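# Assemble two printed toy parts to match the stand model

## Task

Join the two 3D-printed pieces so they look like the assembled example sitting on the stand. The robot must not tip over or be left leaning, and nothing may be knocked over or pushed out of the work area.

## Robot and tools

Robot: a Dexmate Vega. It rolls on three wheels and has a torso of three links (thigh, shank, chest) that fold in a Z shape. It carries two 7-joint arms, each with a two-finger gripper and a camera on the back of the wrist, plus a head camera that can pan and tilt. The camera names are head_camera, left_wrist_camera and right_wrist_camera. It starts in the stand torso posture. Nothing prevents a motion that tips it over, and once fallen it cannot get back up.

Frames: all positions are in metres. The base frame sits on the floor at the point the base turns about, 0.185 m behind the front axle, with x forward, y to the left and z up. Hand positions and the chest are reported in this frame. The printed hand point lies between the fingers, 0.033 m back from the closed tips. The odometry frame is the base frame as it was at the start. base_odometry counts only wheel rotation, so wheel slip shows up as travel. turned_by_wheels and turned_by_imu give the turn in rad since the last result, positive to the left. base_tilt is in degrees, with forward and right positive.

move: each call runs one action. There are two kinds of action.
- Kind 1: "base", "joints", or both, optionally with "speeds" or "min_time_s".
- Kind 2: "target", either alone or with "min_time_s".
A call with no action just returns the state and all camera images.

"base" holds exactly one key, and its value is an offset from where the base is now:
- translate_m: metres, -2 to 2, forward positive.
- strafe_m: metres, -2 to 2, left positive. A strafe may drift the heading by about 0.02 rad.
- rotate_rad: radians, -3.2 to 3.2, counter-clockwise seen from above positive.
The front wheels first swivel toward the new direction, which takes up to about 1.1 s. The base does not stop on contact. It will push against furniture until the command ends.

"joints" is one flat object keyed by joint name. Each value is an absolute target angle in rad. Useful ranges:
- torso_hip_rad 0 to 1.57, torso_knee_rad 0 to 3.141, torso_waist_rad -1.57 to 1.57. The chest's forward lean equals knee minus hip minus waist.
- Shoulder pitch: positive lowers the left arm, but negative lowers the right arm.
- Elbow: -3.041 to 0.214, where 0 is straight.
- Wrist pitch: positive tips the left hand down, but negative tips the right hand down.
- Grippers: 0 (closed) to 0.785.
- head_pan_rad: positive is to the left.
- head_camera_tilt_rad: positive points the camera down.
Torso presets, given as hip, knee, waist:
- stand: 0.469, 1.617, 1.048
- stand_high: 0.78, 1.57, 0.44
- lean_20: 0.52, 1.05, 0.18
- lean_45: 0.52, 1.05, -0.26
- low_lean_45: 0, 0, -0.79
Fold the arms before going to low_lean_45. The folded arm values, listed from shoulder pitch through wrist yaw, are: left 1, 0.5, -0.6, -2.5, 0, -0.9, 0; right -1, -0.5, 0.6, -2.5, 0, 0.9, 0.

"target" sends one hand to an absolute pose in the base frame. Its fields:
- side: "left" or "right".
- x, y, z: metres, -3 to 3.
- pitch_deg: -30 to 95, where 90 points the fingers down and 0 is level.
- heading_deg: 0 points the fingers forward; positive is counter-clockwise seen from above.
- roll_deg: optional, default 0; positive turns the hand clockwise as seen from behind it.
- line_only: true means a straight-line path or nothing.
Heading and roll range from -360 to 360. The pose is checked against the robot only, not the scene, and the robot must be at rest. If the check fails, nothing moves and the status reads "refused". Otherwise it reads "reached" (within 10 mm and 2 degrees) or "short". After "short (part of ...)", send the same target again. When a straight path is not possible, the hand follows an arc that can swing the elbow wide.

"speeds" sets a cap for each base key: translate_m and strafe_m 0.04 to 0.3 m/s; rotate_rad 0.1 to 0.6 rad/s. "min_time_s" (0.1 to 8 s) is the shortest time each arm and head motion may take. "cameras" is a list of names or ["all"].

Results: base_status, joint_status, left_hand_status and right_hand_status report each motion's outcome:
- done: finished.
- off_target: came to rest away from the target and may still be pushing.
- contact_stop or time_out: the whole group (torso, or one arm) halts and drops its targets.
- not_followed: the collision check held the command back.
- limit_stop_at_motor_heat: an overheated motor stopped the arm.
- unfinished: the scene ended first.
After a straight drive or a strafe, a turned_by_imu above 0.03 rad suggests a bump. A drive count near 0 means the base is blocked or a wheel cannot swivel. Torques are listed in joint order; temperatures are given per arm.

wait: seconds, 0 to 10. It commands nothing new and returns the state plus any requested cameras.

zoom_image: camera, plus region [x0, y0, x1, y1] in pixels of that camera's newest image, with the origin at the top-left. The region can be at most 504 wide and 504 tall. The head image is 896x560; the wrist images are 672x420.

finished_scene: ends the scene for good. The scene argument is optional and equals 1. The assembly must stay correct without the robot holding it.

Gripper: the open fingers form a V. At angle a, the gap at the hand point is about 0.24a - 0.002 m. Items with parallel sides touch first near the wrist end of the pads. The angle reading does not tell you whether something is held. Command slightly under the angle that fits the part to grip it gently. Thin parts are held only weakly.

Avoid:
- Collisions between the two arms. Never close a gripper on the other hand's fingers.
- Tipping the robot or driving into the table.
- Arms unfolding into the table or the base.
- Squeezing too hard.
- Letting parts fall or releasing them while they move.
- Torque faults and motor heat. Move an arm off anything it pressed against right after a stop, and don't hold it stretched out for long.
- Refused calls: they cancel the rest of that reply's move, wait and finished_scene calls. Invalid calls do not.

Each tool is called after ">>>" as name(argument=value, ...), one argument or row to a line, values as JSON.

## Session

>>> move(
)

Scene clock: 0.00 s.
Joint torques (N m): no reading
Motor temperatures (°C): left_arm=[25 31 31 29 30 32 33] | right_arm=[31 33 34 30 38 31 34]
base_odometry: x=+0.000 y=+0.000 heading=+0.000
turned_by_wheels: +0.000
turned_by_imu: +0.000
base_tilt: forward=+0.1 right=+0.8
base_status: not commanded
joint_positions: torso_hip_rad=+0.469 torso_knee_rad=+1.617 torso_waist_rad=+1.048 left_shoulder_pitch_rad=+2.188 left_shoulder_yaw_rad=-0.004 left_upper_arm_roll_rad=-0.017 left_elbow_rad=-1.085 left_forearm_roll_rad=-0.017 left_wrist_pitch_rad=-0.502 left_wrist_yaw_rad=+0.002 left_gripper_rad=+0.005 right_shoulder_pitch_rad=-2.213 right_shoulder_yaw_rad=-0.002 right_upper_arm_roll_rad=+0.015 right_elbow_rad=-1.105 right_forearm_roll_rad=-0.009 right_wrist_pitch_rad=+0.489 right_wrist_yaw_rad=+0.018 right_gripper_rad=+0.005 head_pan_rad=+0.000 head_tilt_rad=+0.000 head_camera_tilt_rad=+0.000
joint_status: not commanded
chest: x=-0.0112 y=+0.0000 z=+1.4155 quat_wxyz=(+0.999, +0.000, +0.050, +0.000) (m; base frame)
left_hand: x=+0.1775 y=+0.2423 z=+0.6231 quat_wxyz=(+0.421, -0.014, +0.907, +0.008) pitch_deg=+40.2 heading_deg=+2.0 roll_deg=+0.2 back=up (m; base frame)
right_hand: x=+0.1650 y=-0.2334 z=+0.6220 quat_wxyz=(+0.413, -0.006, +0.911, +0.001) pitch_deg=+41.2 heading_deg=+0.5 roll_deg=-0.2 back=up (m; base frame)
pictures: head_camera, left_wrist_camera, right_wrist_camera

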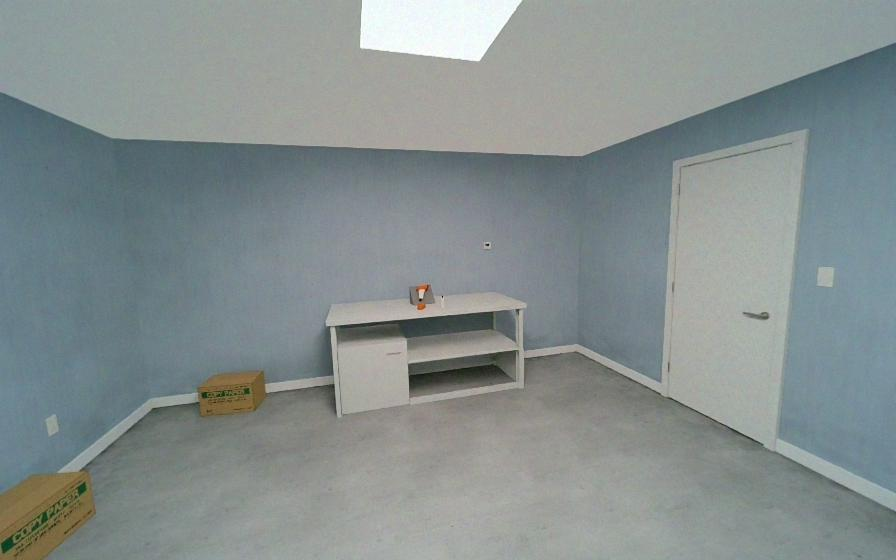

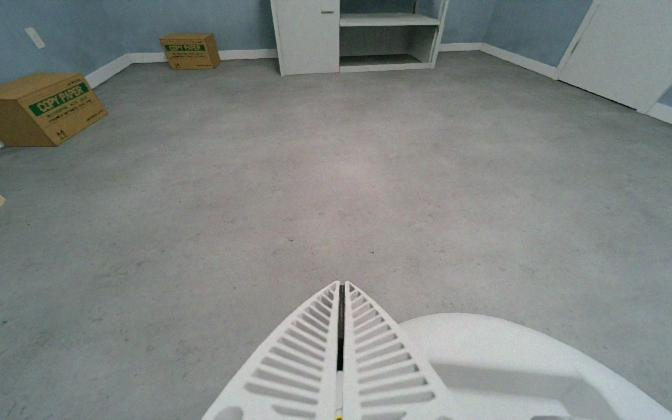

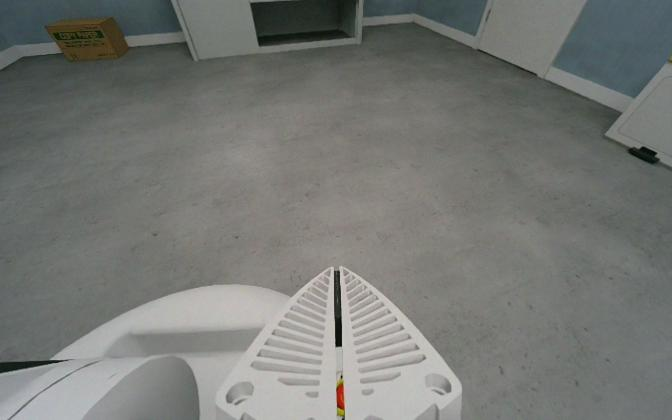

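>>> zoom_image(
  camera="head_camera",
  region=[380, 260, 480, 322],
)

>>> zoom_image(
  camera="head_camera",
  region=[310, 260, 550, 420],
)

Scaled by 5.040 from the camera's 896x560 image, which has a finer 960x600 frame.

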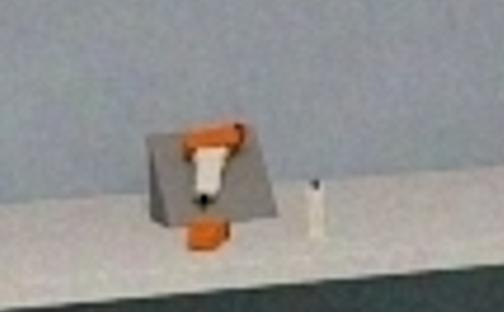

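Scaled by 2.100 from the camera's 896x560 image, which has a finer 960x600 frame.

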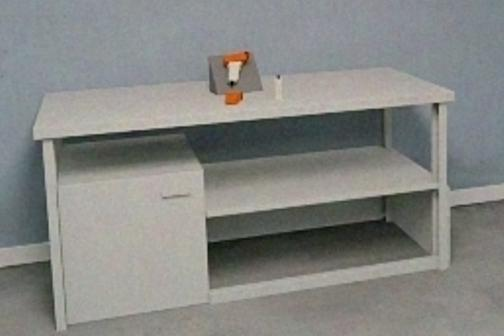

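>>> move(
  base={"rotate_rad": 0.27},
)

>>> move(
  base={"strafe_m": -0.6},
  cameras=["head_camera"],
)

Scene clock: 23.37 s.
Joint torques (N m): left_arm=[1.43 -0.21 0.95 -2.98 -0.9 -1.02 0.25] | right_arm=[-5.05 2.19 0.42 -1.13 -0.75 2.4 0.03]
move: done
base_odometry: x=+0.000 y=+0.000 heading=+0.270
turned_by_wheels: +0.270
turned_by_imu: +0.265
base_tilt: forward=+0.0 right=+0.8
base_status: done
joint_positions: torso_hip_rad=+0.469 torso_knee_rad=+1.617 torso_waist_rad=+1.048 left_shoulder_pitch_rad=+2.188 left_shoulder_yaw_rad=-0.004 left_upper_arm_roll_rad=-0.017 left_elbow_rad=-1.085 left_forearm_roll_rad=-0.017 left_wrist_pitch_rad=-0.502 left_wrist_yaw_rad=+0.002 left_gripper_rad=+0.005 right_shoulder_pitch_rad=-2.213 right_shoulder_yaw_rad=-0.002 right_upper_arm_roll_rad=+0.015 right_elbow_rad=-1.105 right_forearm_roll_rad=-0.009 right_wrist_pitch_rad=+0.489 right_wrist_yaw_rad=+0.018 right_gripper_rad=+0.005 head_pan_rad=+0.000 head_tilt_rad=+0.000 head_camera_tilt_rad=+0.000
joint_status: not commanded
chest: x=-0.0112 y=+0.0000 z=+1.4155 quat_wxyz=(+0.999, +0.000, +0.050, +0.000) (m; base frame)
left_hand: x=+0.1775 y=+0.2423 z=+0.6231 quat_wxyz=(+0.421, -0.014, +0.907, +0.008) pitch_deg=+40.2 heading_deg=+2.0 roll_deg=+0.2 back=up (m; base frame)
right_hand: x=+0.1650 y=-0.2334 z=+0.6220 quat_wxyz=(+0.413, -0.006, +0.911, +0.001) pitch_deg=+41.2 heading_deg=+0.5 roll_deg=-0.2 back=up (m; base frame)
pictures: none

Scene clock: 27.63 s.
Joint torques (N m): left_arm=[3.94 0.22 -0.66 -1.84 0.68 -2.49 -0.39] | right_arm=[-3.29 -1.63 0.01 -3.36 0.12 1.28 -0.65]
move: done
base_odometry: x=+0.158 y=-0.577 heading=+0.260
turned_by_wheels: -0.010
turned_by_imu: -0.007
base_tilt: forward=+0.0 right=+0.8
base_status: done
joint_positions: torso_hip_rad=+0.469 torso_knee_rad=+1.617 torso_waist_rad=+1.048 left_shoulder_pitch_rad=+2.188 left_shoulder_yaw_rad=-0.004 left_upper_arm_roll_rad=-0.017 left_elbow_rad=-1.085 left_forearm_roll_rad=-0.017 left_wrist_pitch_rad=-0.502 left_wrist_yaw_rad=+0.002 left_gripper_rad=+0.005 right_shoulder_pitch_rad=-2.213 right_shoulder_yaw_rad=-0.002 right_upper_arm_roll_rad=+0.015 right_elbow_rad=-1.105 right_forearm_roll_rad=-0.009 right_wrist_pitch_rad=+0.489 right_wrist_yaw_rad=+0.018 right_gripper_rad=+0.005 head_pan_rad=+0.000 head_tilt_rad=+0.000 head_camera_tilt_rad=+0.000
joint_status: not commanded
chest: x=-0.0112 y=+0.0000 z=+1.4155 quat_wxyz=(+0.999, +0.000, +0.050, +0.000) (m; base frame)
left_hand: x=+0.1775 y=+0.2423 z=+0.6231 quat_wxyz=(+0.421, -0.014, +0.907, +0.008) pitch_deg=+40.2 heading_deg=+2.0 roll_deg=+0.2 back=up (m; base frame)
right_hand: x=+0.1650 y=-0.2334 z=+0.6220 quat_wxyz=(+0.413, -0.006, +0.911, +0.001) pitch_deg=+41.2 heading_deg=+0.5 roll_deg=-0.2 back=up (m; base frame)
pictures: head_camera

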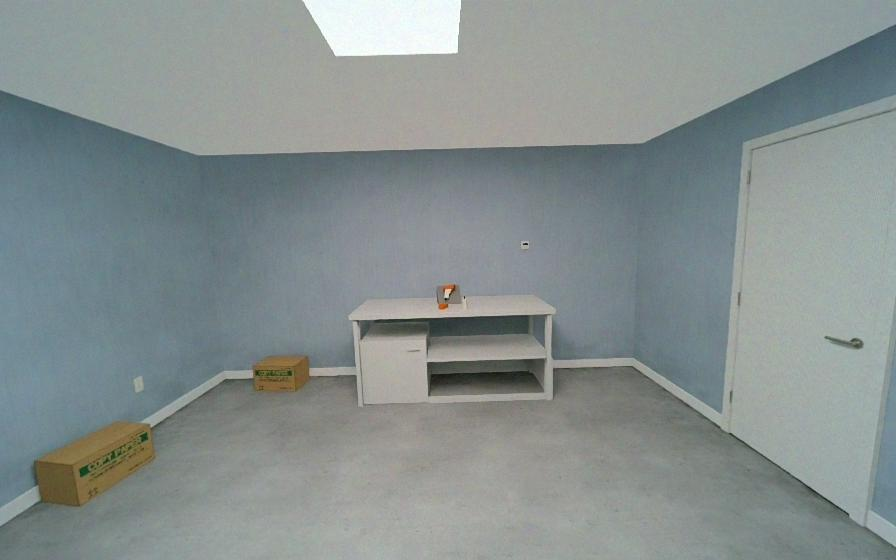

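>>> move(
  base={"rotate_rad": 0.03},
)

>>> move(
  base={"translate_m": 1.9},
  joints={"head_camera_tilt_rad": 0.35},
  cameras=["head_camera"],
)

Scene clock: 34.67 s.
Joint torques (N m): left_arm=[5.08 0.75 -1.88 -2.5 -0.33 -2.8 0] | right_arm=[-4.16 -0.5 -0.58 -1.46 0.59 1.62 0.01]
move: done
base_odometry: x=+0.158 y=-0.577 heading=+0.290
turned_by_wheels: +0.030
turned_by_imu: +0.029
base_tilt: forward=+0.1 right=+0.8
base_status: done
joint_positions: torso_hip_rad=+0.469 torso_knee_rad=+1.617 torso_waist_rad=+1.048 left_shoulder_pitch_rad=+2.188 left_shoulder_yaw_rad=-0.004 left_upper_arm_roll_rad=-0.017 left_elbow_rad=-1.085 left_forearm_roll_rad=-0.017 left_wrist_pitch_rad=-0.502 left_wrist_yaw_rad=+0.002 left_gripper_rad=+0.005 right_shoulder_pitch_rad=-2.213 right_shoulder_yaw_rad=-0.002 right_upper_arm_roll_rad=+0.015 right_elbow_rad=-1.105 right_forearm_roll_rad=-0.009 right_wrist_pitch_rad=+0.489 right_wrist_yaw_rad=+0.018 right_gripper_rad=+0.005 head_pan_rad=+0.000 head_tilt_rad=+0.000 head_camera_tilt_rad=+0.000
joint_status: not commanded
chest: x=-0.0112 y=+0.0000 z=+1.4155 quat_wxyz=(+0.999, +0.000, +0.050, +0.000) (m; base frame)
left_hand: x=+0.1775 y=+0.2423 z=+0.6231 quat_wxyz=(+0.421, -0.014, +0.907, +0.008) pitch_deg=+40.2 heading_deg=+2.0 roll_deg=+0.2 back=up (m; base frame)
right_hand: x=+0.1650 y=-0.2334 z=+0.6220 quat_wxyz=(+0.413, -0.006, +0.911, +0.001) pitch_deg=+41.2 heading_deg=+0.5 roll_deg=-0.2 back=up (m; base frame)
pictures: none

Scene clock: 42.83 s.
Joint torques (N m): left_arm=[4.18 0.17 -1.33 -4.27 -0.84 -1.99 0.15] | right_arm=[-4.12 1.57 -1.43 -2.1 0.39 2.06 0.14]
move: done
base_odometry: x=+1.977 y=-0.028 heading=+0.290
turned_by_wheels: +0.000
turned_by_imu: +0.000
base_tilt: forward=+0.1 right=+0.8
base_status: done
joint_positions: torso_hip_rad=+0.469 torso_knee_rad=+1.617 torso_waist_rad=+1.048 left_shoulder_pitch_rad=+2.188 left_shoulder_yaw_rad=-0.004 left_upper_arm_roll_rad=-0.017 left_elbow_rad=-1.085 left_forearm_roll_rad=-0.017 left_wrist_pitch_rad=-0.502 left_wrist_yaw_rad=+0.002 left_gripper_rad=+0.005 right_shoulder_pitch_rad=-2.213 right_shoulder_yaw_rad=-0.002 right_upper_arm_roll_rad=+0.015 right_elbow_rad=-1.105 right_forearm_roll_rad=-0.009 right_wrist_pitch_rad=+0.489 right_wrist_yaw_rad=+0.018 right_gripper_rad=+0.005 head_pan_rad=+0.000 head_tilt_rad=+0.000 head_camera_tilt_rad=+0.349
joint_status: all done
chest: x=-0.0111 y=+0.0000 z=+1.4155 quat_wxyz=(+0.999, +0.000, +0.050, +0.000) (m; base frame)
left_hand: x=+0.1775 y=+0.2423 z=+0.6231 quat_wxyz=(+0.421, -0.014, +0.907, +0.008) pitch_deg=+40.2 heading_deg=+2.0 roll_deg=+0.2 back=up (m; base frame)
right_hand: x=+0.1650 y=-0.2334 z=+0.6220 quat_wxyz=(+0.413, -0.006, +0.911, +0.001) pitch_deg=+41.2 heading_deg=+0.5 roll_deg=-0.2 back=up (m; base frame)
pictures: head_camera
camera_calibration:
head_camera: T_world_to_cam=[[0.0146466, -0.999213, -0.0368663, 0.0859725], [-0.459198, 0.0260303, -0.887952, 1.31987], [0.888213, 0.0299344, -0.458456, 0.720455], [0, 0, 0, 1]] pos_world=[-0.0350966, 0.0299819, 1.50544]

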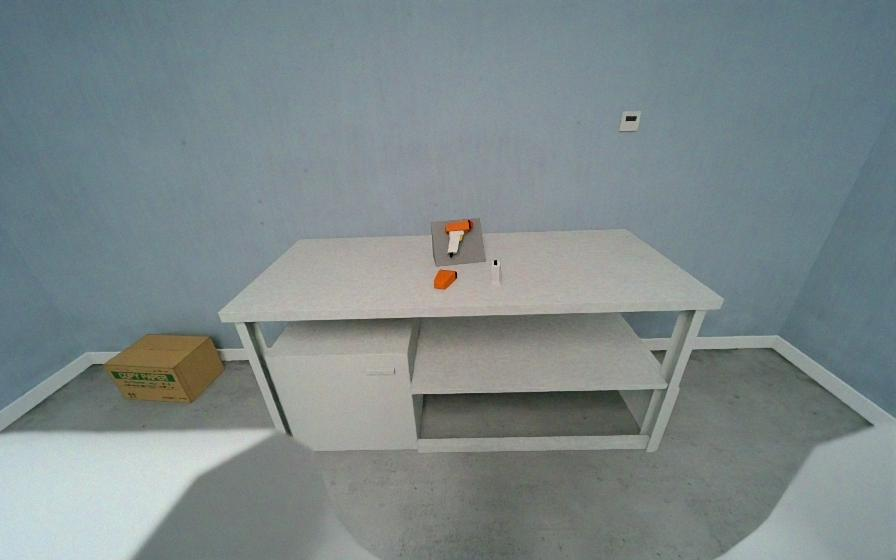

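>>> zoom_image(
  camera="head_camera",
  region=[410, 205, 520, 300],
)

>>> move(
  base={"translate_m": 0.5},
  joints={"head_camera_tilt_rad": 0.7},
  speeds={"translate_m": 0.15},
  cameras=["head_camera"],
)

>>> zoom_image(
  camera="head_camera",
  region=[380, 180, 560, 300],
)

Scaled by 4.582 from the camera's 896x560 image, which has a finer 960x600 frame.

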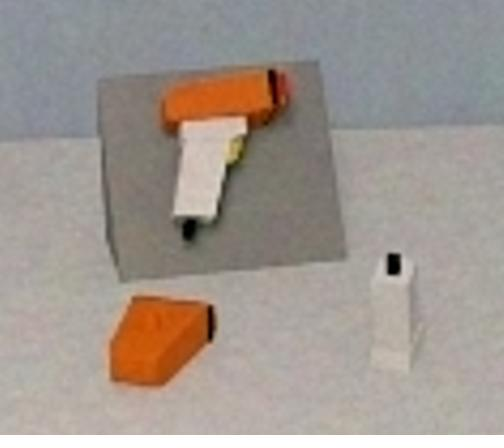

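Scene clock: 62.37 s.
Joint torques (N m): left_arm=[4.22 0.7 -0.47 -4.56 -0.21 -1.42 0.47] | right_arm=[-3.93 -0.2 1.6 -1.81 0.79 2.51 0.19]
move: done
base_odometry: x=+2.456 y=+0.117 heading=+0.291
turned_by_wheels: +0.001
turned_by_imu: -0.001
base_tilt: forward=+0.0 right=+0.8
base_status: done
joint_positions: torso_hip_rad=+0.469 torso_knee_rad=+1.617 torso_waist_rad=+1.048 left_shoulder_pitch_rad=+2.188 left_shoulder_yaw_rad=-0.004 left_upper_arm_roll_rad=-0.017 left_elbow_rad=-1.085 left_forearm_roll_rad=-0.017 left_wrist_pitch_rad=-0.502 left_wrist_yaw_rad=+0.002 left_gripper_rad=+0.005 right_shoulder_pitch_rad=-2.213 right_shoulder_yaw_rad=-0.002 right_upper_arm_roll_rad=+0.015 right_elbow_rad=-1.105 right_forearm_roll_rad=-0.009 right_wrist_pitch_rad=+0.489 right_wrist_yaw_rad=+0.018 right_gripper_rad=+0.005 head_pan_rad=+0.000 head_tilt_rad=+0.000 head_camera_tilt_rad=+0.699
joint_status: all done
chest: x=-0.0111 y=+0.0000 z=+1.4155 quat_wxyz=(+0.999, +0.000, +0.050, +0.000) (m; base frame)
left_hand: x=+0.1775 y=+0.2423 z=+0.6231 quat_wxyz=(+0.421, -0.014, +0.907, +0.008) pitch_deg=+40.2 heading_deg=+2.0 roll_deg=+0.2 back=up (m; base frame)
right_hand: x=+0.1650 y=-0.2334 z=+0.6220 quat_wxyz=(+0.413, -0.006, +0.911, +0.001) pitch_deg=+41.2 heading_deg=+0.5 roll_deg=-0.2 back=up (m; base frame)
pictures: head_camera
camera_calibration:
head_camera: T_world_to_cam=[[0.00112132, -0.999213, -0.0396543, 0.0890471], [-0.735775, 0.0260305, -0.676726, 0.985045], [0.677226, 0.0299354, -0.735166, 1.11419], [0, 0, 0, 1]] pos_world=[-0.0298881, 0.0299819, 1.48925]

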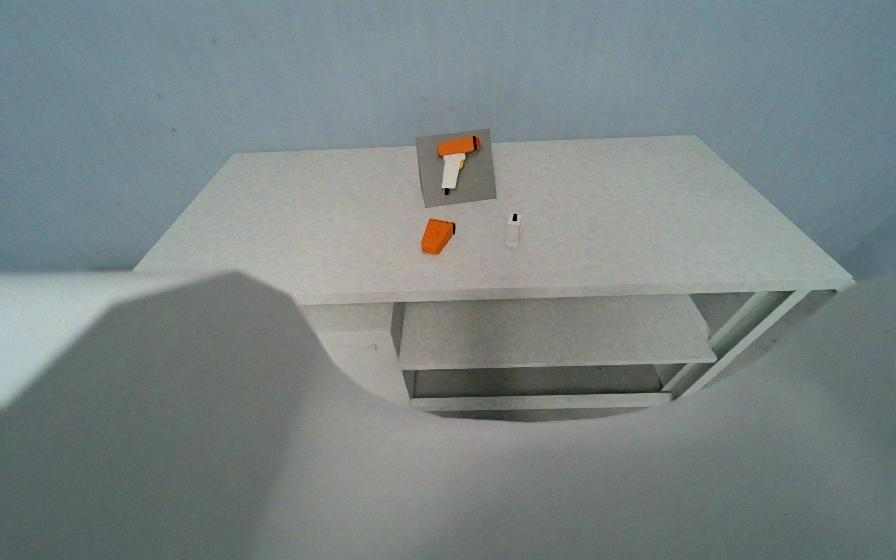

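Scaled by 2.800 from the camera's 896x560 image, which has a finer 960x600 frame.

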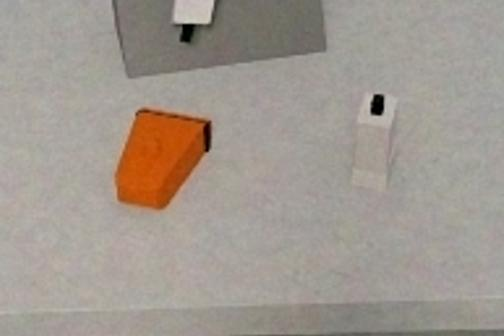

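>>> move(
  target={"side": "left", "x": 0.28, "y": 0.25, "z": 1.1, "pitch_deg": 45, "heading_deg": -15},
  cameras=["left_wrist_camera"],
)

>>> move(
  target={"side": "right", "x": 0.28, "y": -0.25, "z": 1.1, "pitch_deg": 45, "heading_deg": 15},
  cameras=["left_wrist_camera", "right_wrist_camera"],
)

Scene clock: 76.47 s.
Joint torques (N m): left_arm=[2.86 -0.83 -0.26 -2.96 0.18 -0.8 -0.07] | right_arm=[-4.5 -4.66 1.43 -3.28 0.28 2.01 -0.1]
move: refused
base_odometry: x=+2.456 y=+0.117 heading=+0.291
turned_by_wheels: +0.000
turned_by_imu: -0.001
base_tilt: forward=+0.0 right=+0.8
base_status: not commanded
joint_positions: torso_hip_rad=+0.469 torso_knee_rad=+1.617 torso_waist_rad=+1.048 left_shoulder_pitch_rad=+2.188 left_shoulder_yaw_rad=-0.004 left_upper_arm_roll_rad=-0.017 left_elbow_rad=-1.085 left_forearm_roll_rad=-0.017 left_wrist_pitch_rad=-0.502 left_wrist_yaw_rad=+0.002 left_gripper_rad=+0.005 right_shoulder_pitch_rad=-2.213 right_shoulder_yaw_rad=-0.002 right_upper_arm_roll_rad=+0.015 right_elbow_rad=-1.105 right_forearm_roll_rad=-0.009 right_wrist_pitch_rad=+0.489 right_wrist_yaw_rad=+0.018 right_gripper_rad=+0.005 head_pan_rad=+0.000 head_tilt_rad=+0.000 head_camera_tilt_rad=+0.699
joint_status: not commanded
chest: x=-0.0111 y=+0.0000 z=+1.4155 quat_wxyz=(+0.999, +0.000, +0.050, +0.000) (m; base frame)
left_hand: x=+0.1775 y=+0.2423 z=+0.6231 quat_wxyz=(+0.421, -0.014, +0.907, +0.008) pitch_deg=+40.2 heading_deg=+2.0 roll_deg=+0.2 back=up (m; base frame)
left_hand_status: refused: the best posture that gets there brings the left upper arm within 1.0 cm of the left forearm (limit 2.6). Nothing moved.
right_hand: x=+0.1650 y=-0.2334 z=+0.6220 quat_wxyz=(+0.413, -0.006, +0.911, +0.001) pitch_deg=+41.2 heading_deg=+0.5 roll_deg=-0.2 back=up (m; base frame)
pictures: left_wrist_camera
camera_calibration:
left_wrist_camera: T_world_to_cam=[[0.0692349, -0.996805, 0.0398392, 0.200089], [-0.685766, -0.0765585, -0.723784, 0.658812], [0.724521, 0.0227908, -0.688875, 0.433836], [0, 0, 0, 1]] pos_world=[0.123614, 0.239999, 0.767725]

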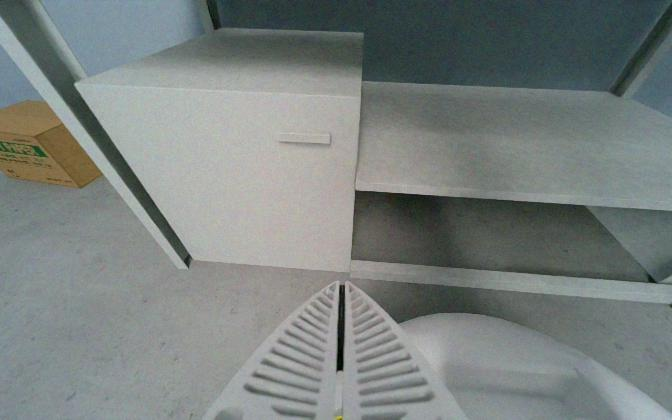

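not run: a stop came earlier in this reply.

>>> move(
  target={"side": "left", "x": 0.42, "y": 0.25, "z": 1.15, "pitch_deg": 45, "heading_deg": -20, "line_only": true},
  cameras=["left_wrist_camera"],
)

>>> move(
  target={"side": "right", "x": 0.42, "y": -0.25, "z": 1.15, "pitch_deg": 45, "heading_deg": 20, "line_only": true},
  cameras=["all"],
)

Scene clock: 81.70 s.
Joint torques (N m): left_arm=[4.21 0.26 1.18 -1.35 -0.39 -2.28 0.22] | right_arm=[-3.47 -0.7 -0.54 -0.82 1.17 0.87 -0.03]
move: refused
base_odometry: x=+2.456 y=+0.117 heading=+0.291
turned_by_wheels: +0.000
turned_by_imu: -0.001
base_tilt: forward=+0.0 right=+0.8
base_status: not commanded
joint_positions: torso_hip_rad=+0.469 torso_knee_rad=+1.617 torso_waist_rad=+1.048 left_shoulder_pitch_rad=+2.188 left_shoulder_yaw_rad=-0.004 left_upper_arm_roll_rad=-0.017 left_elbow_rad=-1.085 left_forearm_roll_rad=-0.017 left_wrist_pitch_rad=-0.502 left_wrist_yaw_rad=+0.002 left_gripper_rad=+0.005 right_shoulder_pitch_rad=-2.213 right_shoulder_yaw_rad=-0.002 right_upper_arm_roll_rad=+0.015 right_elbow_rad=-1.105 right_forearm_roll_rad=-0.009 right_wrist_pitch_rad=+0.489 right_wrist_yaw_rad=+0.018 right_gripper_rad=+0.005 head_pan_rad=+0.000 head_tilt_rad=+0.000 head_camera_tilt_rad=+0.699
joint_status: not commanded
chest: x=-0.0111 y=+0.0000 z=+1.4155 quat_wxyz=(+0.999, +0.000, +0.050, +0.000) (m; base frame)
left_hand: x=+0.1775 y=+0.2423 z=+0.6231 quat_wxyz=(+0.421, -0.014, +0.907, +0.008) pitch_deg=+40.2 heading_deg=+2.0 roll_deg=+0.2 back=up (m; base frame)
left_hand_status: refused: you asked line_only, and the move would not run on a straight line (a long move) but on a checked arc of 4.7 s: over the whole arc the hand travels 0.74 m to end 0.58 m from its start, up to 0.11 m off the straight line; left_elbow_rad turns most, 1.38 rad; on the way or at its end the hand turns up to 180 deg from its attitude at the start. Nothing moved.
right_hand: x=+0.1650 y=-0.2334 z=+0.6220 quat_wxyz=(+0.413, -0.006, +0.911, +0.001) pitch_deg=+41.2 heading_deg=+0.5 roll_deg=-0.2 back=up (m; base frame)
pictures: left_wrist_camera
camera_calibration:
left_wrist_camera: T_world_to_cam=[[0.0692349, -0.996805, 0.0398392, 0.200089], [-0.685766, -0.0765585, -0.723784, 0.658812], [0.724521, 0.0227908, -0.688875, 0.433836], [0, 0, 0, 1]] pos_world=[0.123614, 0.239999, 0.767725]

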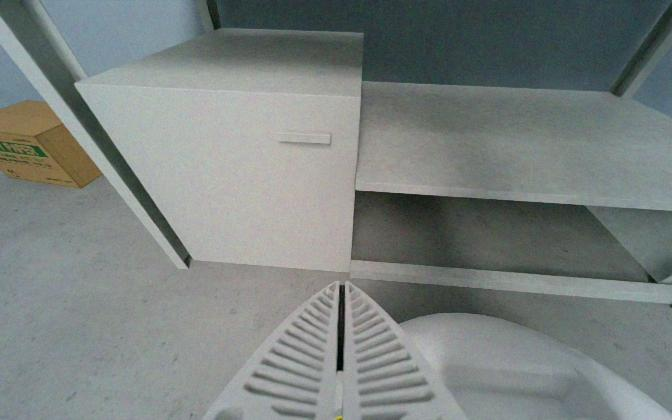

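not run: a stop came earlier in this reply.

>>> move(
  target={"side": "left", "x": 0.34, "y": 0.25, "z": 0.95, "pitch_deg": 20, "heading_deg": 0, "line_only": true},
  cameras=[],
)

>>> move(
  target={"side": "left", "x": 0.42, "y": 0.25, "z": 1.15, "pitch_deg": 45, "heading_deg": -20, "line_only": true},
  cameras=["left_wrist_camera"],
)

Scene clock: 91.70 s.
Joint torques (N m): left_arm=[6.51 2.22 -3.58 -8.54 -0.07 -2.08 -0.24] | right_arm=[-3.96 -1.33 0.47 -1.26 0.83 2.05 -0.3]
move: done
base_odometry: x=+2.456 y=+0.117 heading=+0.291
turned_by_wheels: +0.000
turned_by_imu: -0.002
base_tilt: forward=+0.0 right=+0.7
base_status: not commanded
joint_positions: torso_hip_rad=+0.469 torso_knee_rad=+1.617 torso_waist_rad=+1.048 left_shoulder_pitch_rad=+2.537 left_shoulder_yaw_rad=+0.029 left_upper_arm_roll_rad=-0.054 left_elbow_rad=-2.292 left_forearm_roll_rad=-0.057 left_wrist_pitch_rad=+0.007 left_wrist_yaw_rad=-0.021 left_gripper_rad=+0.005 right_shoulder_pitch_rad=-2.213 right_shoulder_yaw_rad=-0.002 right_upper_arm_roll_rad=+0.015 right_elbow_rad=-1.105 right_forearm_roll_rad=-0.009 right_wrist_pitch_rad=+0.489 right_wrist_yaw_rad=+0.018 right_gripper_rad=+0.005 head_pan_rad=+0.000 head_tilt_rad=+0.000 head_camera_tilt_rad=+0.699
joint_status: not commanded
chest: x=-0.0111 y=+0.0000 z=+1.4155 quat_wxyz=(+0.999, +0.000, +0.050, +0.000) (m; base frame)
left_hand: x=+0.3393 y=+0.2499 z=+0.9479 quat_wxyz=(+0.573, +0.000, +0.820, +0.000) pitch_deg=+20.1 heading_deg=+0.0 roll_deg=+0.0 back=up (m; base frame)
left_hand_status: reached (straight line, planned for 4.1 s): 2 mm and 0.1 deg off.
right_hand: x=+0.1650 y=-0.2334 z=+0.6220 quat_wxyz=(+0.413, -0.006, +0.911, +0.001) pitch_deg=+41.2 heading_deg=+0.5 roll_deg=-0.2 back=up (m; base frame)
pictures: none
No camera images: "cameras" was empty.

Scene clock: 92.00 s.
Joint torques (N m): left_arm=[8.34 3.5 -1.8 -9.74 -0.66 -2 -0.75] | right_arm=[-5.2 0.02 -0.69 -0.31 0.43 0.9 0.21]
move: refused
base_odometry: x=+2.456 y=+0.117 heading=+0.291
turned_by_wheels: +0.000
turned_by_imu: +0.000
base_tilt: forward=+0.0 right=+0.8
base_status: not commanded
joint_positions: torso_hip_rad=+0.469 torso_knee_rad=+1.617 torso_waist_rad=+1.048 left_shoulder_pitch_rad=+2.538 left_shoulder_yaw_rad=+0.029 left_upper_arm_roll_rad=-0.054 left_elbow_rad=-2.294 left_forearm_roll_rad=-0.057 left_wrist_pitch_rad=+0.008 left_wrist_yaw_rad=-0.021 left_gripper_rad=+0.005 right_shoulder_pitch_rad=-2.213 right_shoulder_yaw_rad=-0.002 right_upper_arm_roll_rad=+0.015 right_elbow_rad=-1.105 right_forearm_roll_rad=-0.009 right_wrist_pitch_rad=+0.489 right_wrist_yaw_rad=+0.018 right_gripper_rad=+0.005 head_pan_rad=+0.000 head_tilt_rad=+0.000 head_camera_tilt_rad=+0.699
joint_status: not commanded
chest: x=-0.0111 y=+0.0000 z=+1.4155 quat_wxyz=(+0.999, +0.000, +0.050, +0.000) (m; base frame)
left_hand: x=+0.3396 y=+0.2499 z=+0.9488 quat_wxyz=(+0.573, +0.000, +0.819, +0.000) pitch_deg=+20.1 heading_deg=+0.0 roll_deg=+0.0 back=up (m; base frame)
left_hand_status: refused: you asked line_only, and the move would not run on a straight line (the straight line was blocked) but on a checked arc of 4.2 s: over the whole arc the hand travels 0.45 m to end 0.22 m from its start, up to 0.13 m off the straight line; left_shoulder_yaw_rad turns most, 1.21 rad; on the way or at its end the hand turns up to 180 deg from its attitude at the start. Nothing moved.
right_hand: x=+0.1650 y=-0.2334 z=+0.6220 quat_wxyz=(+0.413, -0.006, +0.911, +0.001) pitch_deg=+41.2 heading_deg=+0.5 roll_deg=-0.2 back=up (m; base frame)
pictures: left_wrist_camera
camera_calibration:
left_wrist_camera: T_world_to_cam=[[0.0195642, -0.998414, 0.0527979, 0.188303], [-0.397115, -0.0562237, -0.916045, 1.08563], [0.91756, -0.00304512, -0.397585, 0.205104], [0, 0, 0, 1]] pos_world=[0.23924, 0.249667, 1.06609]

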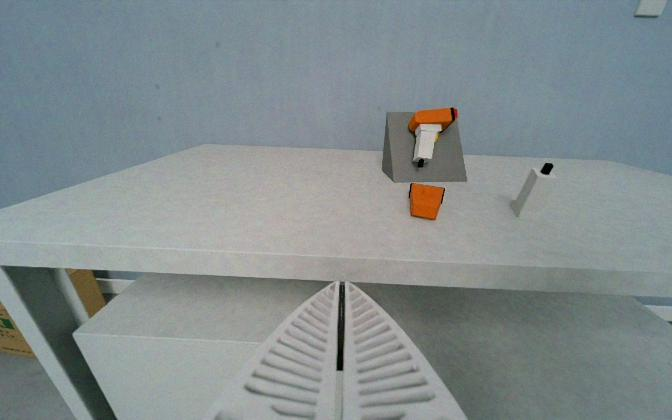

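>>> move(
  target={"side": "left", "x": 0.42, "y": 0.25, "z": 1.08, "pitch_deg": 30, "heading_deg": 0, "line_only": true},
  cameras=[],
)

>>> move(
  target={"side": "left", "x": 0.50, "y": 0.22, "z": 1.12, "pitch_deg": 50, "heading_deg": 0, "line_only": true},
  cameras=["left_wrist_camera"],
)

Scene clock: 104.47 s.
Joint torques (N m): left_arm=[7.22 2.42 -3.13 -8.92 -0.43 -3.27 0.08] | right_arm=[-4.57 2.07 4.38 -1.54 -0.38 1.56 0.19]
move: refused
base_odometry: x=+2.456 y=+0.117 heading=+0.291
turned_by_wheels: +0.000
turned_by_imu: -0.001
base_tilt: forward=+0.0 right=+0.8
base_status: not commanded
joint_positions: torso_hip_rad=+0.469 torso_knee_rad=+1.617 torso_waist_rad=+1.048 left_shoulder_pitch_rad=+2.538 left_shoulder_yaw_rad=+0.029 left_upper_arm_roll_rad=-0.054 left_elbow_rad=-2.297 left_forearm_roll_rad=-0.057 left_wrist_pitch_rad=+0.010 left_wrist_yaw_rad=-0.021 left_gripper_rad=+0.005 right_shoulder_pitch_rad=-2.213 right_shoulder_yaw_rad=-0.002 right_upper_arm_roll_rad=+0.015 right_elbow_rad=-1.105 right_forearm_roll_rad=-0.009 right_wrist_pitch_rad=+0.489 right_wrist_yaw_rad=+0.018 right_gripper_rad=+0.005 head_pan_rad=+0.000 head_tilt_rad=+0.000 head_camera_tilt_rad=+0.699
joint_status: not commanded
chest: x=-0.0111 y=+0.0000 z=+1.4155 quat_wxyz=(+0.999, +0.000, +0.050, +0.000) (m; base frame)
left_hand: x=+0.3400 y=+0.2499 z=+0.9499 quat_wxyz=(+0.574, +0.000, +0.819, +0.000) pitch_deg=+20.0 heading_deg=+0.0 roll_deg=+0.0 back=up (m; base frame)
left_hand_status: refused: you asked line_only, and the move would not run on a straight line (the straight line was blocked) but on a checked arc of 4.4 s: over the whole arc the hand travels 0.24 m to end 0.15 m from its start, up to 0.07 m off the straight line; left_forearm_roll_rad turns most, 1.27 rad; on the way or at its end the hand turns up to 10 deg from its attitude at the start. Nothing moved.
right_hand: x=+0.1650 y=-0.2334 z=+0.6220 quat_wxyz=(+0.413, -0.006, +0.911, +0.001) pitch_deg=+41.2 heading_deg=+0.5 roll_deg=-0.2 back=up (m; base frame)
pictures: none
No camera images: "cameras" was empty.

not run: a stop came earlier in this reply.

>>> move(
  target={"side": "left", "x": 0.42, "y": 0.25, "z": 1.08, "pitch_deg": 30, "heading_deg": 0},
  cameras=["head_camera"],
)

>>> move(
  target={"side": "left", "x": 0.50, "y": 0.22, "z": 1.12, "pitch_deg": 50, "heading_deg": 0, "line_only": true},
  cameras=["left_wrist_camera"],
)

Scene clock: 116.50 s.
Joint torques (N m): left_arm=[-5.93 7.66 -11.24 -5.85 -0.36 -1.32 -0.55] | right_arm=[-2.53 -1.82 -0.19 -1.3 -0.61 2.13 -0.01]
move: done
base_odometry: x=+2.456 y=+0.117 heading=+0.291
turned_by_wheels: +0.000
turned_by_imu: -0.002
base_tilt: forward=+0.0 right=+0.8
base_status: not commanded
joint_positions: torso_hip_rad=+0.469 torso_knee_rad=+1.617 torso_waist_rad=+1.048 left_shoulder_pitch_rad=+2.419 left_shoulder_yaw_rad=+1.195 left_upper_arm_roll_rad=-0.347 left_elbow_rad=-2.695 left_forearm_roll_rad=-1.326 left_wrist_pitch_rad=+0.258 left_wrist_yaw_rad=+0.950 left_gripper_rad=+0.005 right_shoulder_pitch_rad=-2.213 right_shoulder_yaw_rad=-0.002 right_upper_arm_roll_rad=+0.015 right_elbow_rad=-1.105 right_forearm_roll_rad=-0.009 right_wrist_pitch_rad=+0.489 right_wrist_yaw_rad=+0.018 right_gripper_rad=+0.005 head_pan_rad=+0.000 head_tilt_rad=+0.000 head_camera_tilt_rad=+0.699
joint_status: not commanded
chest: x=-0.0111 y=+0.0000 z=+1.4155 quat_wxyz=(+0.999, +0.000, +0.050, +0.000) (m; base frame)
left_hand: x=+0.4202 y=+0.2508 z=+1.0797 quat_wxyz=(+0.501, -0.001, +0.866, +0.000) pitch_deg=+29.9 heading_deg=+0.0 roll_deg=-0.1 back=up (m; base frame)
left_hand_status: reached (checked arc [the straight line was blocked; over the whole arc the hand travels 0.23 m to end 0.15 m from its start, up to 0.07 m off the straight line; left_forearm_roll_rad turns most, 1.27 rad; on the way or at its end the hand turns up to 10 deg from its attitude at the start], planned for 4.3 s): 1 mm and 0.2 deg off.
right_hand: x=+0.1650 y=-0.2334 z=+0.6220 quat_wxyz=(+0.413, -0.006, +0.911, +0.001) pitch_deg=+41.2 heading_deg=+0.5 roll_deg=-0.2 back=up (m; base frame)
pictures: head_camera
camera_calibration:
head_camera: T_world_to_cam=[[0.00112132, -0.999213, -0.0396543, 0.0890471], [-0.735775, 0.0260305, -0.676726, 0.985045], [0.677226, 0.0299354, -0.735166, 1.11419], [0, 0, 0, 1]] pos_world=[-0.0298881, 0.0299819, 1.48925]

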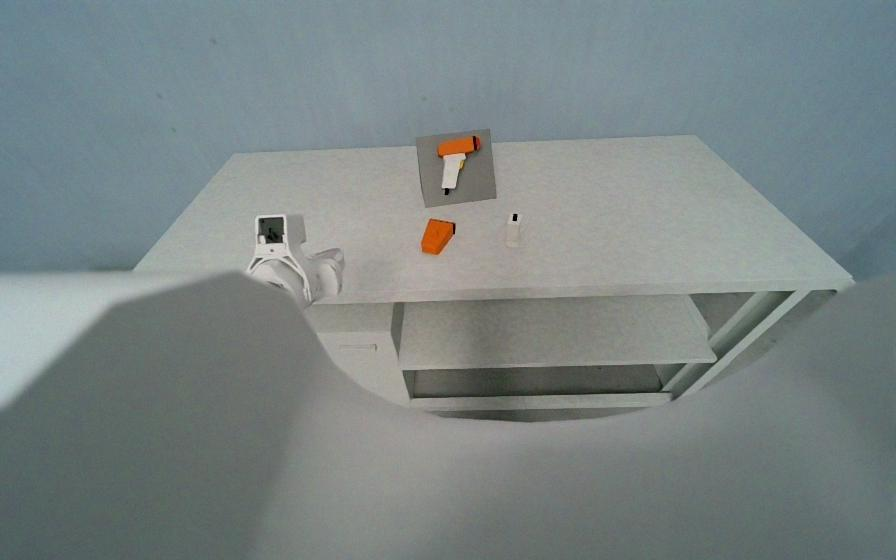

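Scene clock: 116.80 s.
Joint torques (N m): left_arm=[-4.19 5.63 -11.64 -8.36 -0.15 -1.68 0.48] | right_arm=[-5.21 0.9 2.45 -2.56 0.38 2.34 -0.48]
move: refused
base_odometry: x=+2.456 y=+0.117 heading=+0.291
turned_by_wheels: +0.000
turned_by_imu: +0.000
base_tilt: forward=+0.0 right=+0.8
base_status: not commanded
joint_positions: torso_hip_rad=+0.469 torso_knee_rad=+1.617 torso_waist_rad=+1.048 left_shoulder_pitch_rad=+2.419 left_shoulder_yaw_rad=+1.198 left_upper_arm_roll_rad=-0.348 left_elbow_rad=-2.696 left_forearm_roll_rad=-1.329 left_wrist_pitch_rad=+0.259 left_wrist_yaw_rad=+0.952 left_gripper_rad=+0.005 right_shoulder_pitch_rad=-2.213 right_shoulder_yaw_rad=-0.002 right_upper_arm_roll_rad=+0.015 right_elbow_rad=-1.105 right_forearm_roll_rad=-0.009 right_wrist_pitch_rad=+0.489 right_wrist_yaw_rad=+0.018 right_gripper_rad=+0.005 head_pan_rad=+0.000 head_tilt_rad=+0.000 head_camera_tilt_rad=+0.699
joint_status: not commanded
chest: x=-0.0111 y=+0.0000 z=+1.4155 quat_wxyz=(+0.999, +0.000, +0.050, +0.000) (m; base frame)
left_hand: x=+0.4200 y=+0.2504 z=+1.0796 quat_wxyz=(+0.500, -0.001, +0.866, +0.000) pitch_deg=+30.0 heading_deg=+0.0 roll_deg=-0.1 back=up (m; base frame)
left_hand_status: refused: you asked line_only, and the move would not run on a straight line (no straight line was possible) but on a checked arc of 7.6 s: over the whole arc the hand travels 0.98 m to end 0.09 m from its start, up to 0.38 m off the straight line; left_wrist_yaw_rad turns most, 2.30 rad; on the way or at its end the hand turns up to 180 deg from its attitude at the start. Nothing moved.
right_hand: x=+0.1650 y=-0.2334 z=+0.6220 quat_wxyz=(+0.413, -0.006, +0.911, +0.001) pitch_deg=+41.2 heading_deg=+0.5 roll_deg=-0.2 back=up (m; base frame)
pictures: left_wrist_camera
camera_calibration:
left_wrist_camera: T_world_to_cam=[[0.0291154, -0.998352, 0.0494613, 0.18005], [-0.548755, -0.0573232, -0.834016, 1.21282], [0.835476, -0.0028594, -0.549519, 0.381775], [0, 0, 0, 1]] pos_world=[0.341335, 0.250367, 1.2124]

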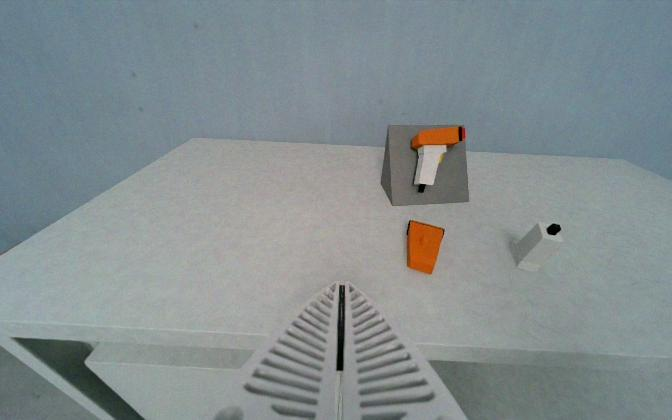

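>>> move(
  base={"translate_m": -0.35},
  speeds={"translate_m": 0.2},
)

>>> move(
  target={"side": "left", "x": 0.60, "y": 0.20, "z": 1.08, "pitch_deg": 60, "heading_deg": -10},
  cameras=["head_camera", "left_wrist_camera"],
)

Scene clock: 135.10 s.
Joint torques (N m): left_arm=[-6.61 4.95 -11.51 -5.52 0.69 -1.39 0.14] | right_arm=[-2.85 3.44 -2.7 -0.41 -0.15 2.3 0.19]
move: done
base_odometry: x=+2.121 y=+0.015 heading=+0.291
turned_by_wheels: +0.001
turned_by_imu: -0.001
base_tilt: forward=+0.0 right=+0.8
base_status: done
joint_positions: torso_hip_rad=+0.469 torso_knee_rad=+1.617 torso_waist_rad=+1.048 left_shoulder_pitch_rad=+2.419 left_shoulder_yaw_rad=+1.200 left_upper_arm_roll_rad=-0.348 left_elbow_rad=-2.697 left_forearm_roll_rad=-1.331 left_wrist_pitch_rad=+0.259 left_wrist_yaw_rad=+0.954 left_gripper_rad=+0.005 right_shoulder_pitch_rad=-2.213 right_shoulder_yaw_rad=-0.002 right_upper_arm_roll_rad=+0.015 right_elbow_rad=-1.105 right_forearm_roll_rad=-0.009 right_wrist_pitch_rad=+0.489 right_wrist_yaw_rad=+0.018 right_gripper_rad=+0.005 head_pan_rad=+0.000 head_tilt_rad=+0.000 head_camera_tilt_rad=+0.699
joint_status: not commanded
chest: x=-0.0112 y=+0.0000 z=+1.4155 quat_wxyz=(+0.999, +0.000, +0.050, +0.000) (m; base frame)
left_hand: x=+0.4197 y=+0.2501 z=+1.0797 quat_wxyz=(+0.500, +0.000, +0.866, +0.000) pitch_deg=+30.0 heading_deg=+0.0 roll_deg=+0.0 back=up (m; base frame)
right_hand: x=+0.1650 y=-0.2334 z=+0.6220 quat_wxyz=(+0.413, -0.006, +0.911, +0.001) pitch_deg=+41.2 heading_deg=+0.5 roll_deg=-0.2 back=up (m; base frame)
pictures: none

Scene clock: 144.00 s.
Joint torques (N m): left_arm=[-14.84 1.64 -8.14 2.5 -0.66 -0.95 0.16] | right_arm=[-3.38 1.83 1.63 -1.54 0.91 2.61 0.04]
move: done
base_odometry: x=+2.121 y=+0.015 heading=+0.291
turned_by_wheels: +0.000
turned_by_imu: -0.002
base_tilt: forward=+0.0 right=+0.8
base_status: not commanded
joint_positions: torso_hip_rad=+0.469 torso_knee_rad=+1.617 torso_waist_rad=+1.048 left_shoulder_pitch_rad=+0.361 left_shoulder_yaw_rad=+1.000 left_upper_arm_roll_rad=+1.050 left_elbow_rad=-1.806 left_forearm_roll_rad=-2.252 left_wrist_pitch_rad=+0.950 left_wrist_yaw_rad=+1.087 left_gripper_rad=+0.005 right_shoulder_pitch_rad=-2.213 right_shoulder_yaw_rad=-0.002 right_upper_arm_roll_rad=+0.015 right_elbow_rad=-1.105 right_forearm_roll_rad=-0.009 right_wrist_pitch_rad=+0.489 right_wrist_yaw_rad=+0.018 right_gripper_rad=+0.005 head_pan_rad=+0.000 head_tilt_rad=+0.000 head_camera_tilt_rad=+0.699
joint_status: not commanded
chest: x=-0.0112 y=+0.0000 z=+1.4155 quat_wxyz=(+0.999, +0.000, +0.050, +0.000) (m; base frame)
left_hand: x=+0.5994 y=+0.2002 z=+1.0797 quat_wxyz=(+0.259, +0.084, +0.962, -0.023) pitch_deg=+59.9 heading_deg=-10.0 roll_deg=-0.1 back=up (m; base frame)
left_hand_status: reached (straight line, planned for 7.4 s): 1 mm and 0.1 deg off.
right_hand: x=+0.1650 y=-0.2334 z=+0.6220 quat_wxyz=(+0.413, -0.006, +0.911, +0.001) pitch_deg=+41.2 heading_deg=+0.5 roll_deg=-0.2 back=up (m; base frame)
pictures: head_camera, left_wrist_camera
camera_calibration:
head_camera: T_world_to_cam=[[0.00112141, -0.999213, -0.0396542, 0.0890469], [-0.735775, 0.0260304, -0.676726, 0.985045], [0.677226, 0.0299354, -0.735166, 1.11419], [0, 0, 0, 1]] pos_world=[-0.0298881, 0.0299819, 1.48925]
left_wrist_camera: T_world_to_cam=[[-0.124715, -0.991786, 0.028421, 0.238185], [-0.888081, 0.098809, -0.448941, 1.06484], [0.442445, -0.0812297, -0.893109, 0.853979], [0, 0, 0, 1]] pos_world=[0.597529, 0.200382, 1.23398]

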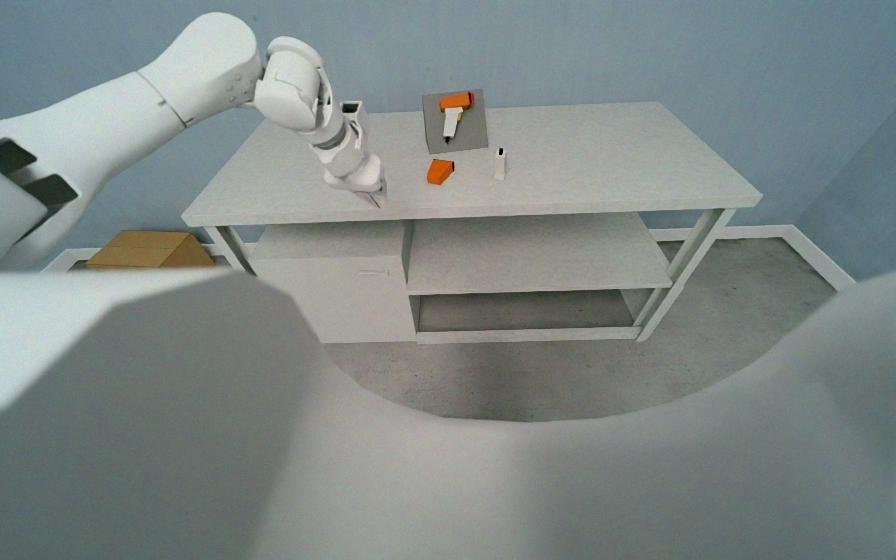

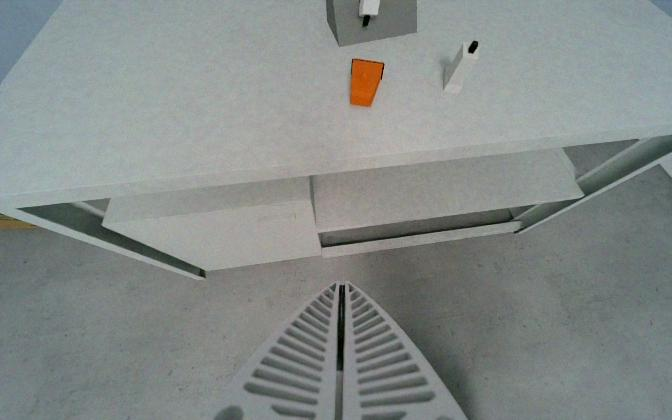

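>>> move(
  target={"side": "right", "x": 0.60, "y": -0.20, "z": 1.08, "pitch_deg": 60, "heading_deg": 10},
  cameras=["head_camera", "right_wrist_camera"],
)

Scene clock: 156.57 s.
Joint torques (N m): left_arm=[-17.06 1.22 -7.14 1.21 -0.29 -0.44 0.07] | right_arm=[19.53 -5.84 6.3 -4.84 0 -0.57 -0.3]
move: done
base_odometry: x=+2.121 y=+0.015 heading=+0.291
turned_by_wheels: +0.000
turned_by_imu: -0.002
base_tilt: forward=+0.1 right=+0.8
base_status: not commanded
joint_positions: torso_hip_rad=+0.469 torso_knee_rad=+1.617 torso_waist_rad=+1.048 left_shoulder_pitch_rad=+0.358 left_shoulder_yaw_rad=+0.997 left_upper_arm_roll_rad=+1.051 left_elbow_rad=-1.801 left_forearm_roll_rad=-2.253 left_wrist_pitch_rad=+0.953 left_wrist_yaw_rad=+1.087 left_gripper_rad=+0.005 right_shoulder_pitch_rad=-0.608 right_shoulder_yaw_rad=-0.833 right_upper_arm_roll_rad=-0.683 right_elbow_rad=-1.733 right_forearm_roll_rad=-0.890 right_wrist_pitch_rad=+1.140 right_wrist_yaw_rad=+1.285 right_gripper_rad=+0.005 head_pan_rad=+0.000 head_tilt_rad=+0.000 head_camera_tilt_rad=+0.699
joint_status: not commanded
chest: x=-0.0111 y=+0.0000 z=+1.4155 quat_wxyz=(+0.999, +0.000, +0.050, +0.000) (m; base frame)
left_hand: x=+0.5999 y=+0.1999 z=+1.0798 quat_wxyz=(+0.258, +0.084, +0.962, -0.023) pitch_deg=+60.0 heading_deg=-10.0 roll_deg=+0.0 back=up (m; base frame)
right_hand: x=+0.5983 y=-0.1970 z=+1.0773 quat_wxyz=(+0.028, -0.963, -0.083, -0.255) pitch_deg=+60.3 heading_deg=+11.2 roll_deg=+1.3 back=down (m; base frame)
right_hand_status: reached (checked arc [a long move; over the whole arc the hand travels 0.91 m to end 0.63 m from its start, up to 0.28 m off the straight line; right_shoulder_pitch_rad turns most, 1.61 rad; on the way or at its end the hand turns up to 180 deg from its attitude at the start], planned for 5.4 s): 4 mm and 0.7 deg off.
pictures: head_camera, right_wrist_camera
camera_calibration:
head_camera: T_world_to_cam=[[0.0011158, -0.999213, -0.0396541, 0.0890466], [-0.73587, 0.0260303, -0.676622, 0.984961], [0.677122, 0.0299353, -0.735262, 1.11426], [0, 0, 0, 1]] pos_world=[-0.0297885, 0.0299819, 1.48925]
right_wrist_camera: T_world_to_cam=[[-0.169746, 0.984844, 0.0356127, 0.256328], [0.806859, 0.118139, 0.578811, -1.02256], [0.565831, 0.126985, -0.814684, 0.709662], [0, 0, 0, 1]] pos_world=[0.467026, -0.221755, 1.16089]

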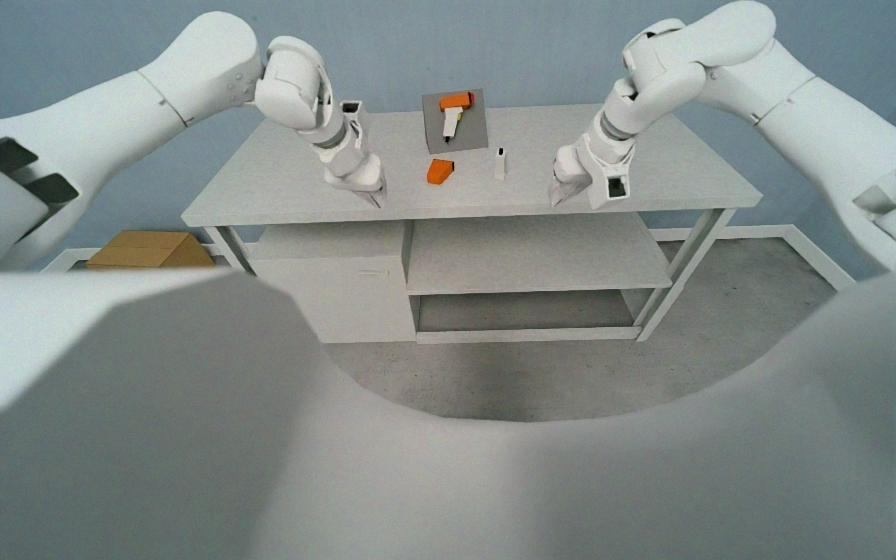

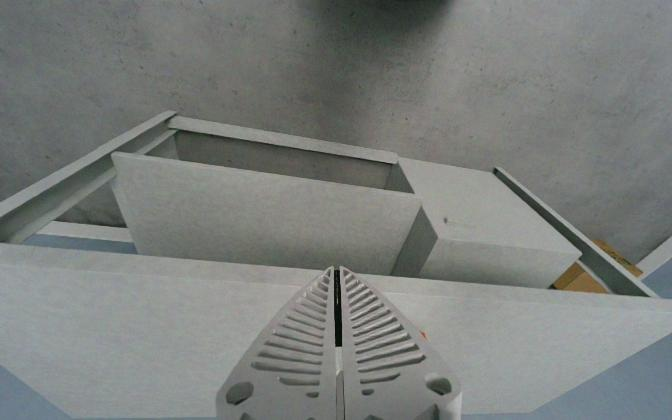

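>>> move(
  joints={"right_shoulder_pitch_rad": -0.358, "right_shoulder_yaw_rad": -0.997, "right_upper_arm_roll_rad": -1.051, "right_elbow_rad": -1.80, "right_forearm_roll_rad": 2.253, "right_wrist_pitch_rad": -0.953, "right_wrist_yaw_rad": -1.08},
  cameras=["head_camera", "right_wrist_camera"],
)

Scene clock: 174.50 s.
Joint torques (N m): left_arm=[-15.02 -1.45 -5.9 0.58 -0.53 -0.68 0] | right_arm=[21.03 -2.43 7.5 -1.02 0.49 0.32 -0.15]
move: done
base_odometry: x=+2.121 y=+0.015 heading=+0.291
turned_by_wheels: +0.000
turned_by_imu: -0.003
base_tilt: forward=+0.0 right=+0.8
base_status: not commanded
joint_positions: torso_hip_rad=+0.469 torso_knee_rad=+1.617 torso_waist_rad=+1.048 left_shoulder_pitch_rad=+0.358 left_shoulder_yaw_rad=+0.997 left_upper_arm_roll_rad=+1.051 left_elbow_rad=-1.801 left_forearm_roll_rad=-2.253 left_wrist_pitch_rad=+0.953 left_wrist_yaw_rad=+1.087 left_gripper_rad=+0.005 right_shoulder_pitch_rad=-0.359 right_shoulder_yaw_rad=-0.997 right_upper_arm_roll_rad=-1.050 right_elbow_rad=-1.800 right_forearm_roll_rad=+2.248 right_wrist_pitch_rad=-0.949 right_wrist_yaw_rad=-1.076 right_gripper_rad=+0.005 head_pan_rad=+0.000 head_tilt_rad=+0.000 head_camera_tilt_rad=+0.699
joint_status: all done
chest: x=-0.0111 y=+0.0000 z=+1.4155 quat_wxyz=(+0.999, +0.000, +0.050, +0.000) (m; base frame)
left_hand: x=+0.5999 y=+0.1999 z=+1.0798 quat_wxyz=(+0.258, +0.084, +0.962, -0.023) pitch_deg=+60.0 heading_deg=-10.0 roll_deg=+0.0 back=up (m; base frame)
right_hand: x=+0.6014 y=-0.1981 z=+1.0805 quat_wxyz=(+0.259, -0.083, +0.962, +0.027) pitch_deg=+59.8 heading_deg=+10.8 roll_deg=+0.9 back=up (m; base frame)
pictures: head_camera, right_wrist_camera
camera_calibration:
head_camera: T_world_to_cam=[[0.0011158, -0.999213, -0.0396541, 0.0890466], [-0.73587, 0.0260303, -0.676622, 0.984961], [0.677122, 0.0299353, -0.735262, 1.11426], [0, 0, 0, 1]] pos_world=[-0.0297885, 0.0299819, 1.48925]
right_wrist_camera: T_world_to_cam=[[0.150722, -0.988576, 0.00031846, -0.287729], [-0.899214, -0.137231, -0.41543, 1.02291], [0.410728, 0.062328, -0.909625, 0.893702], [0, 0, 0, 1]] pos_world=[0.596117, -0.199769, 1.23797]

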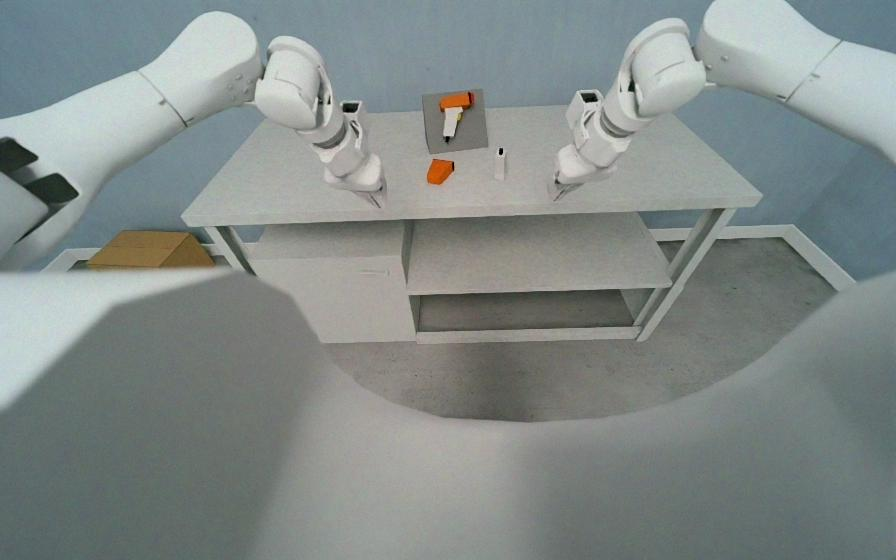

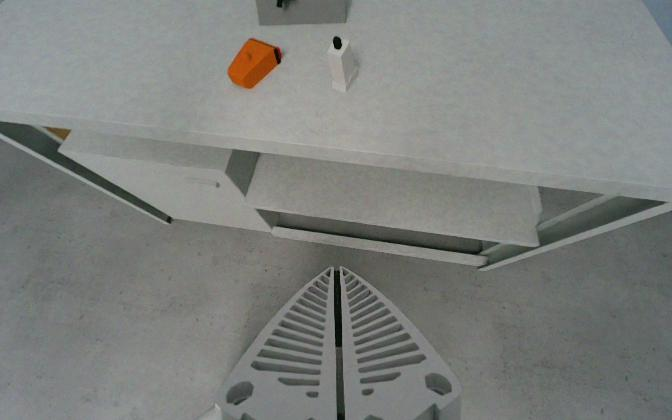

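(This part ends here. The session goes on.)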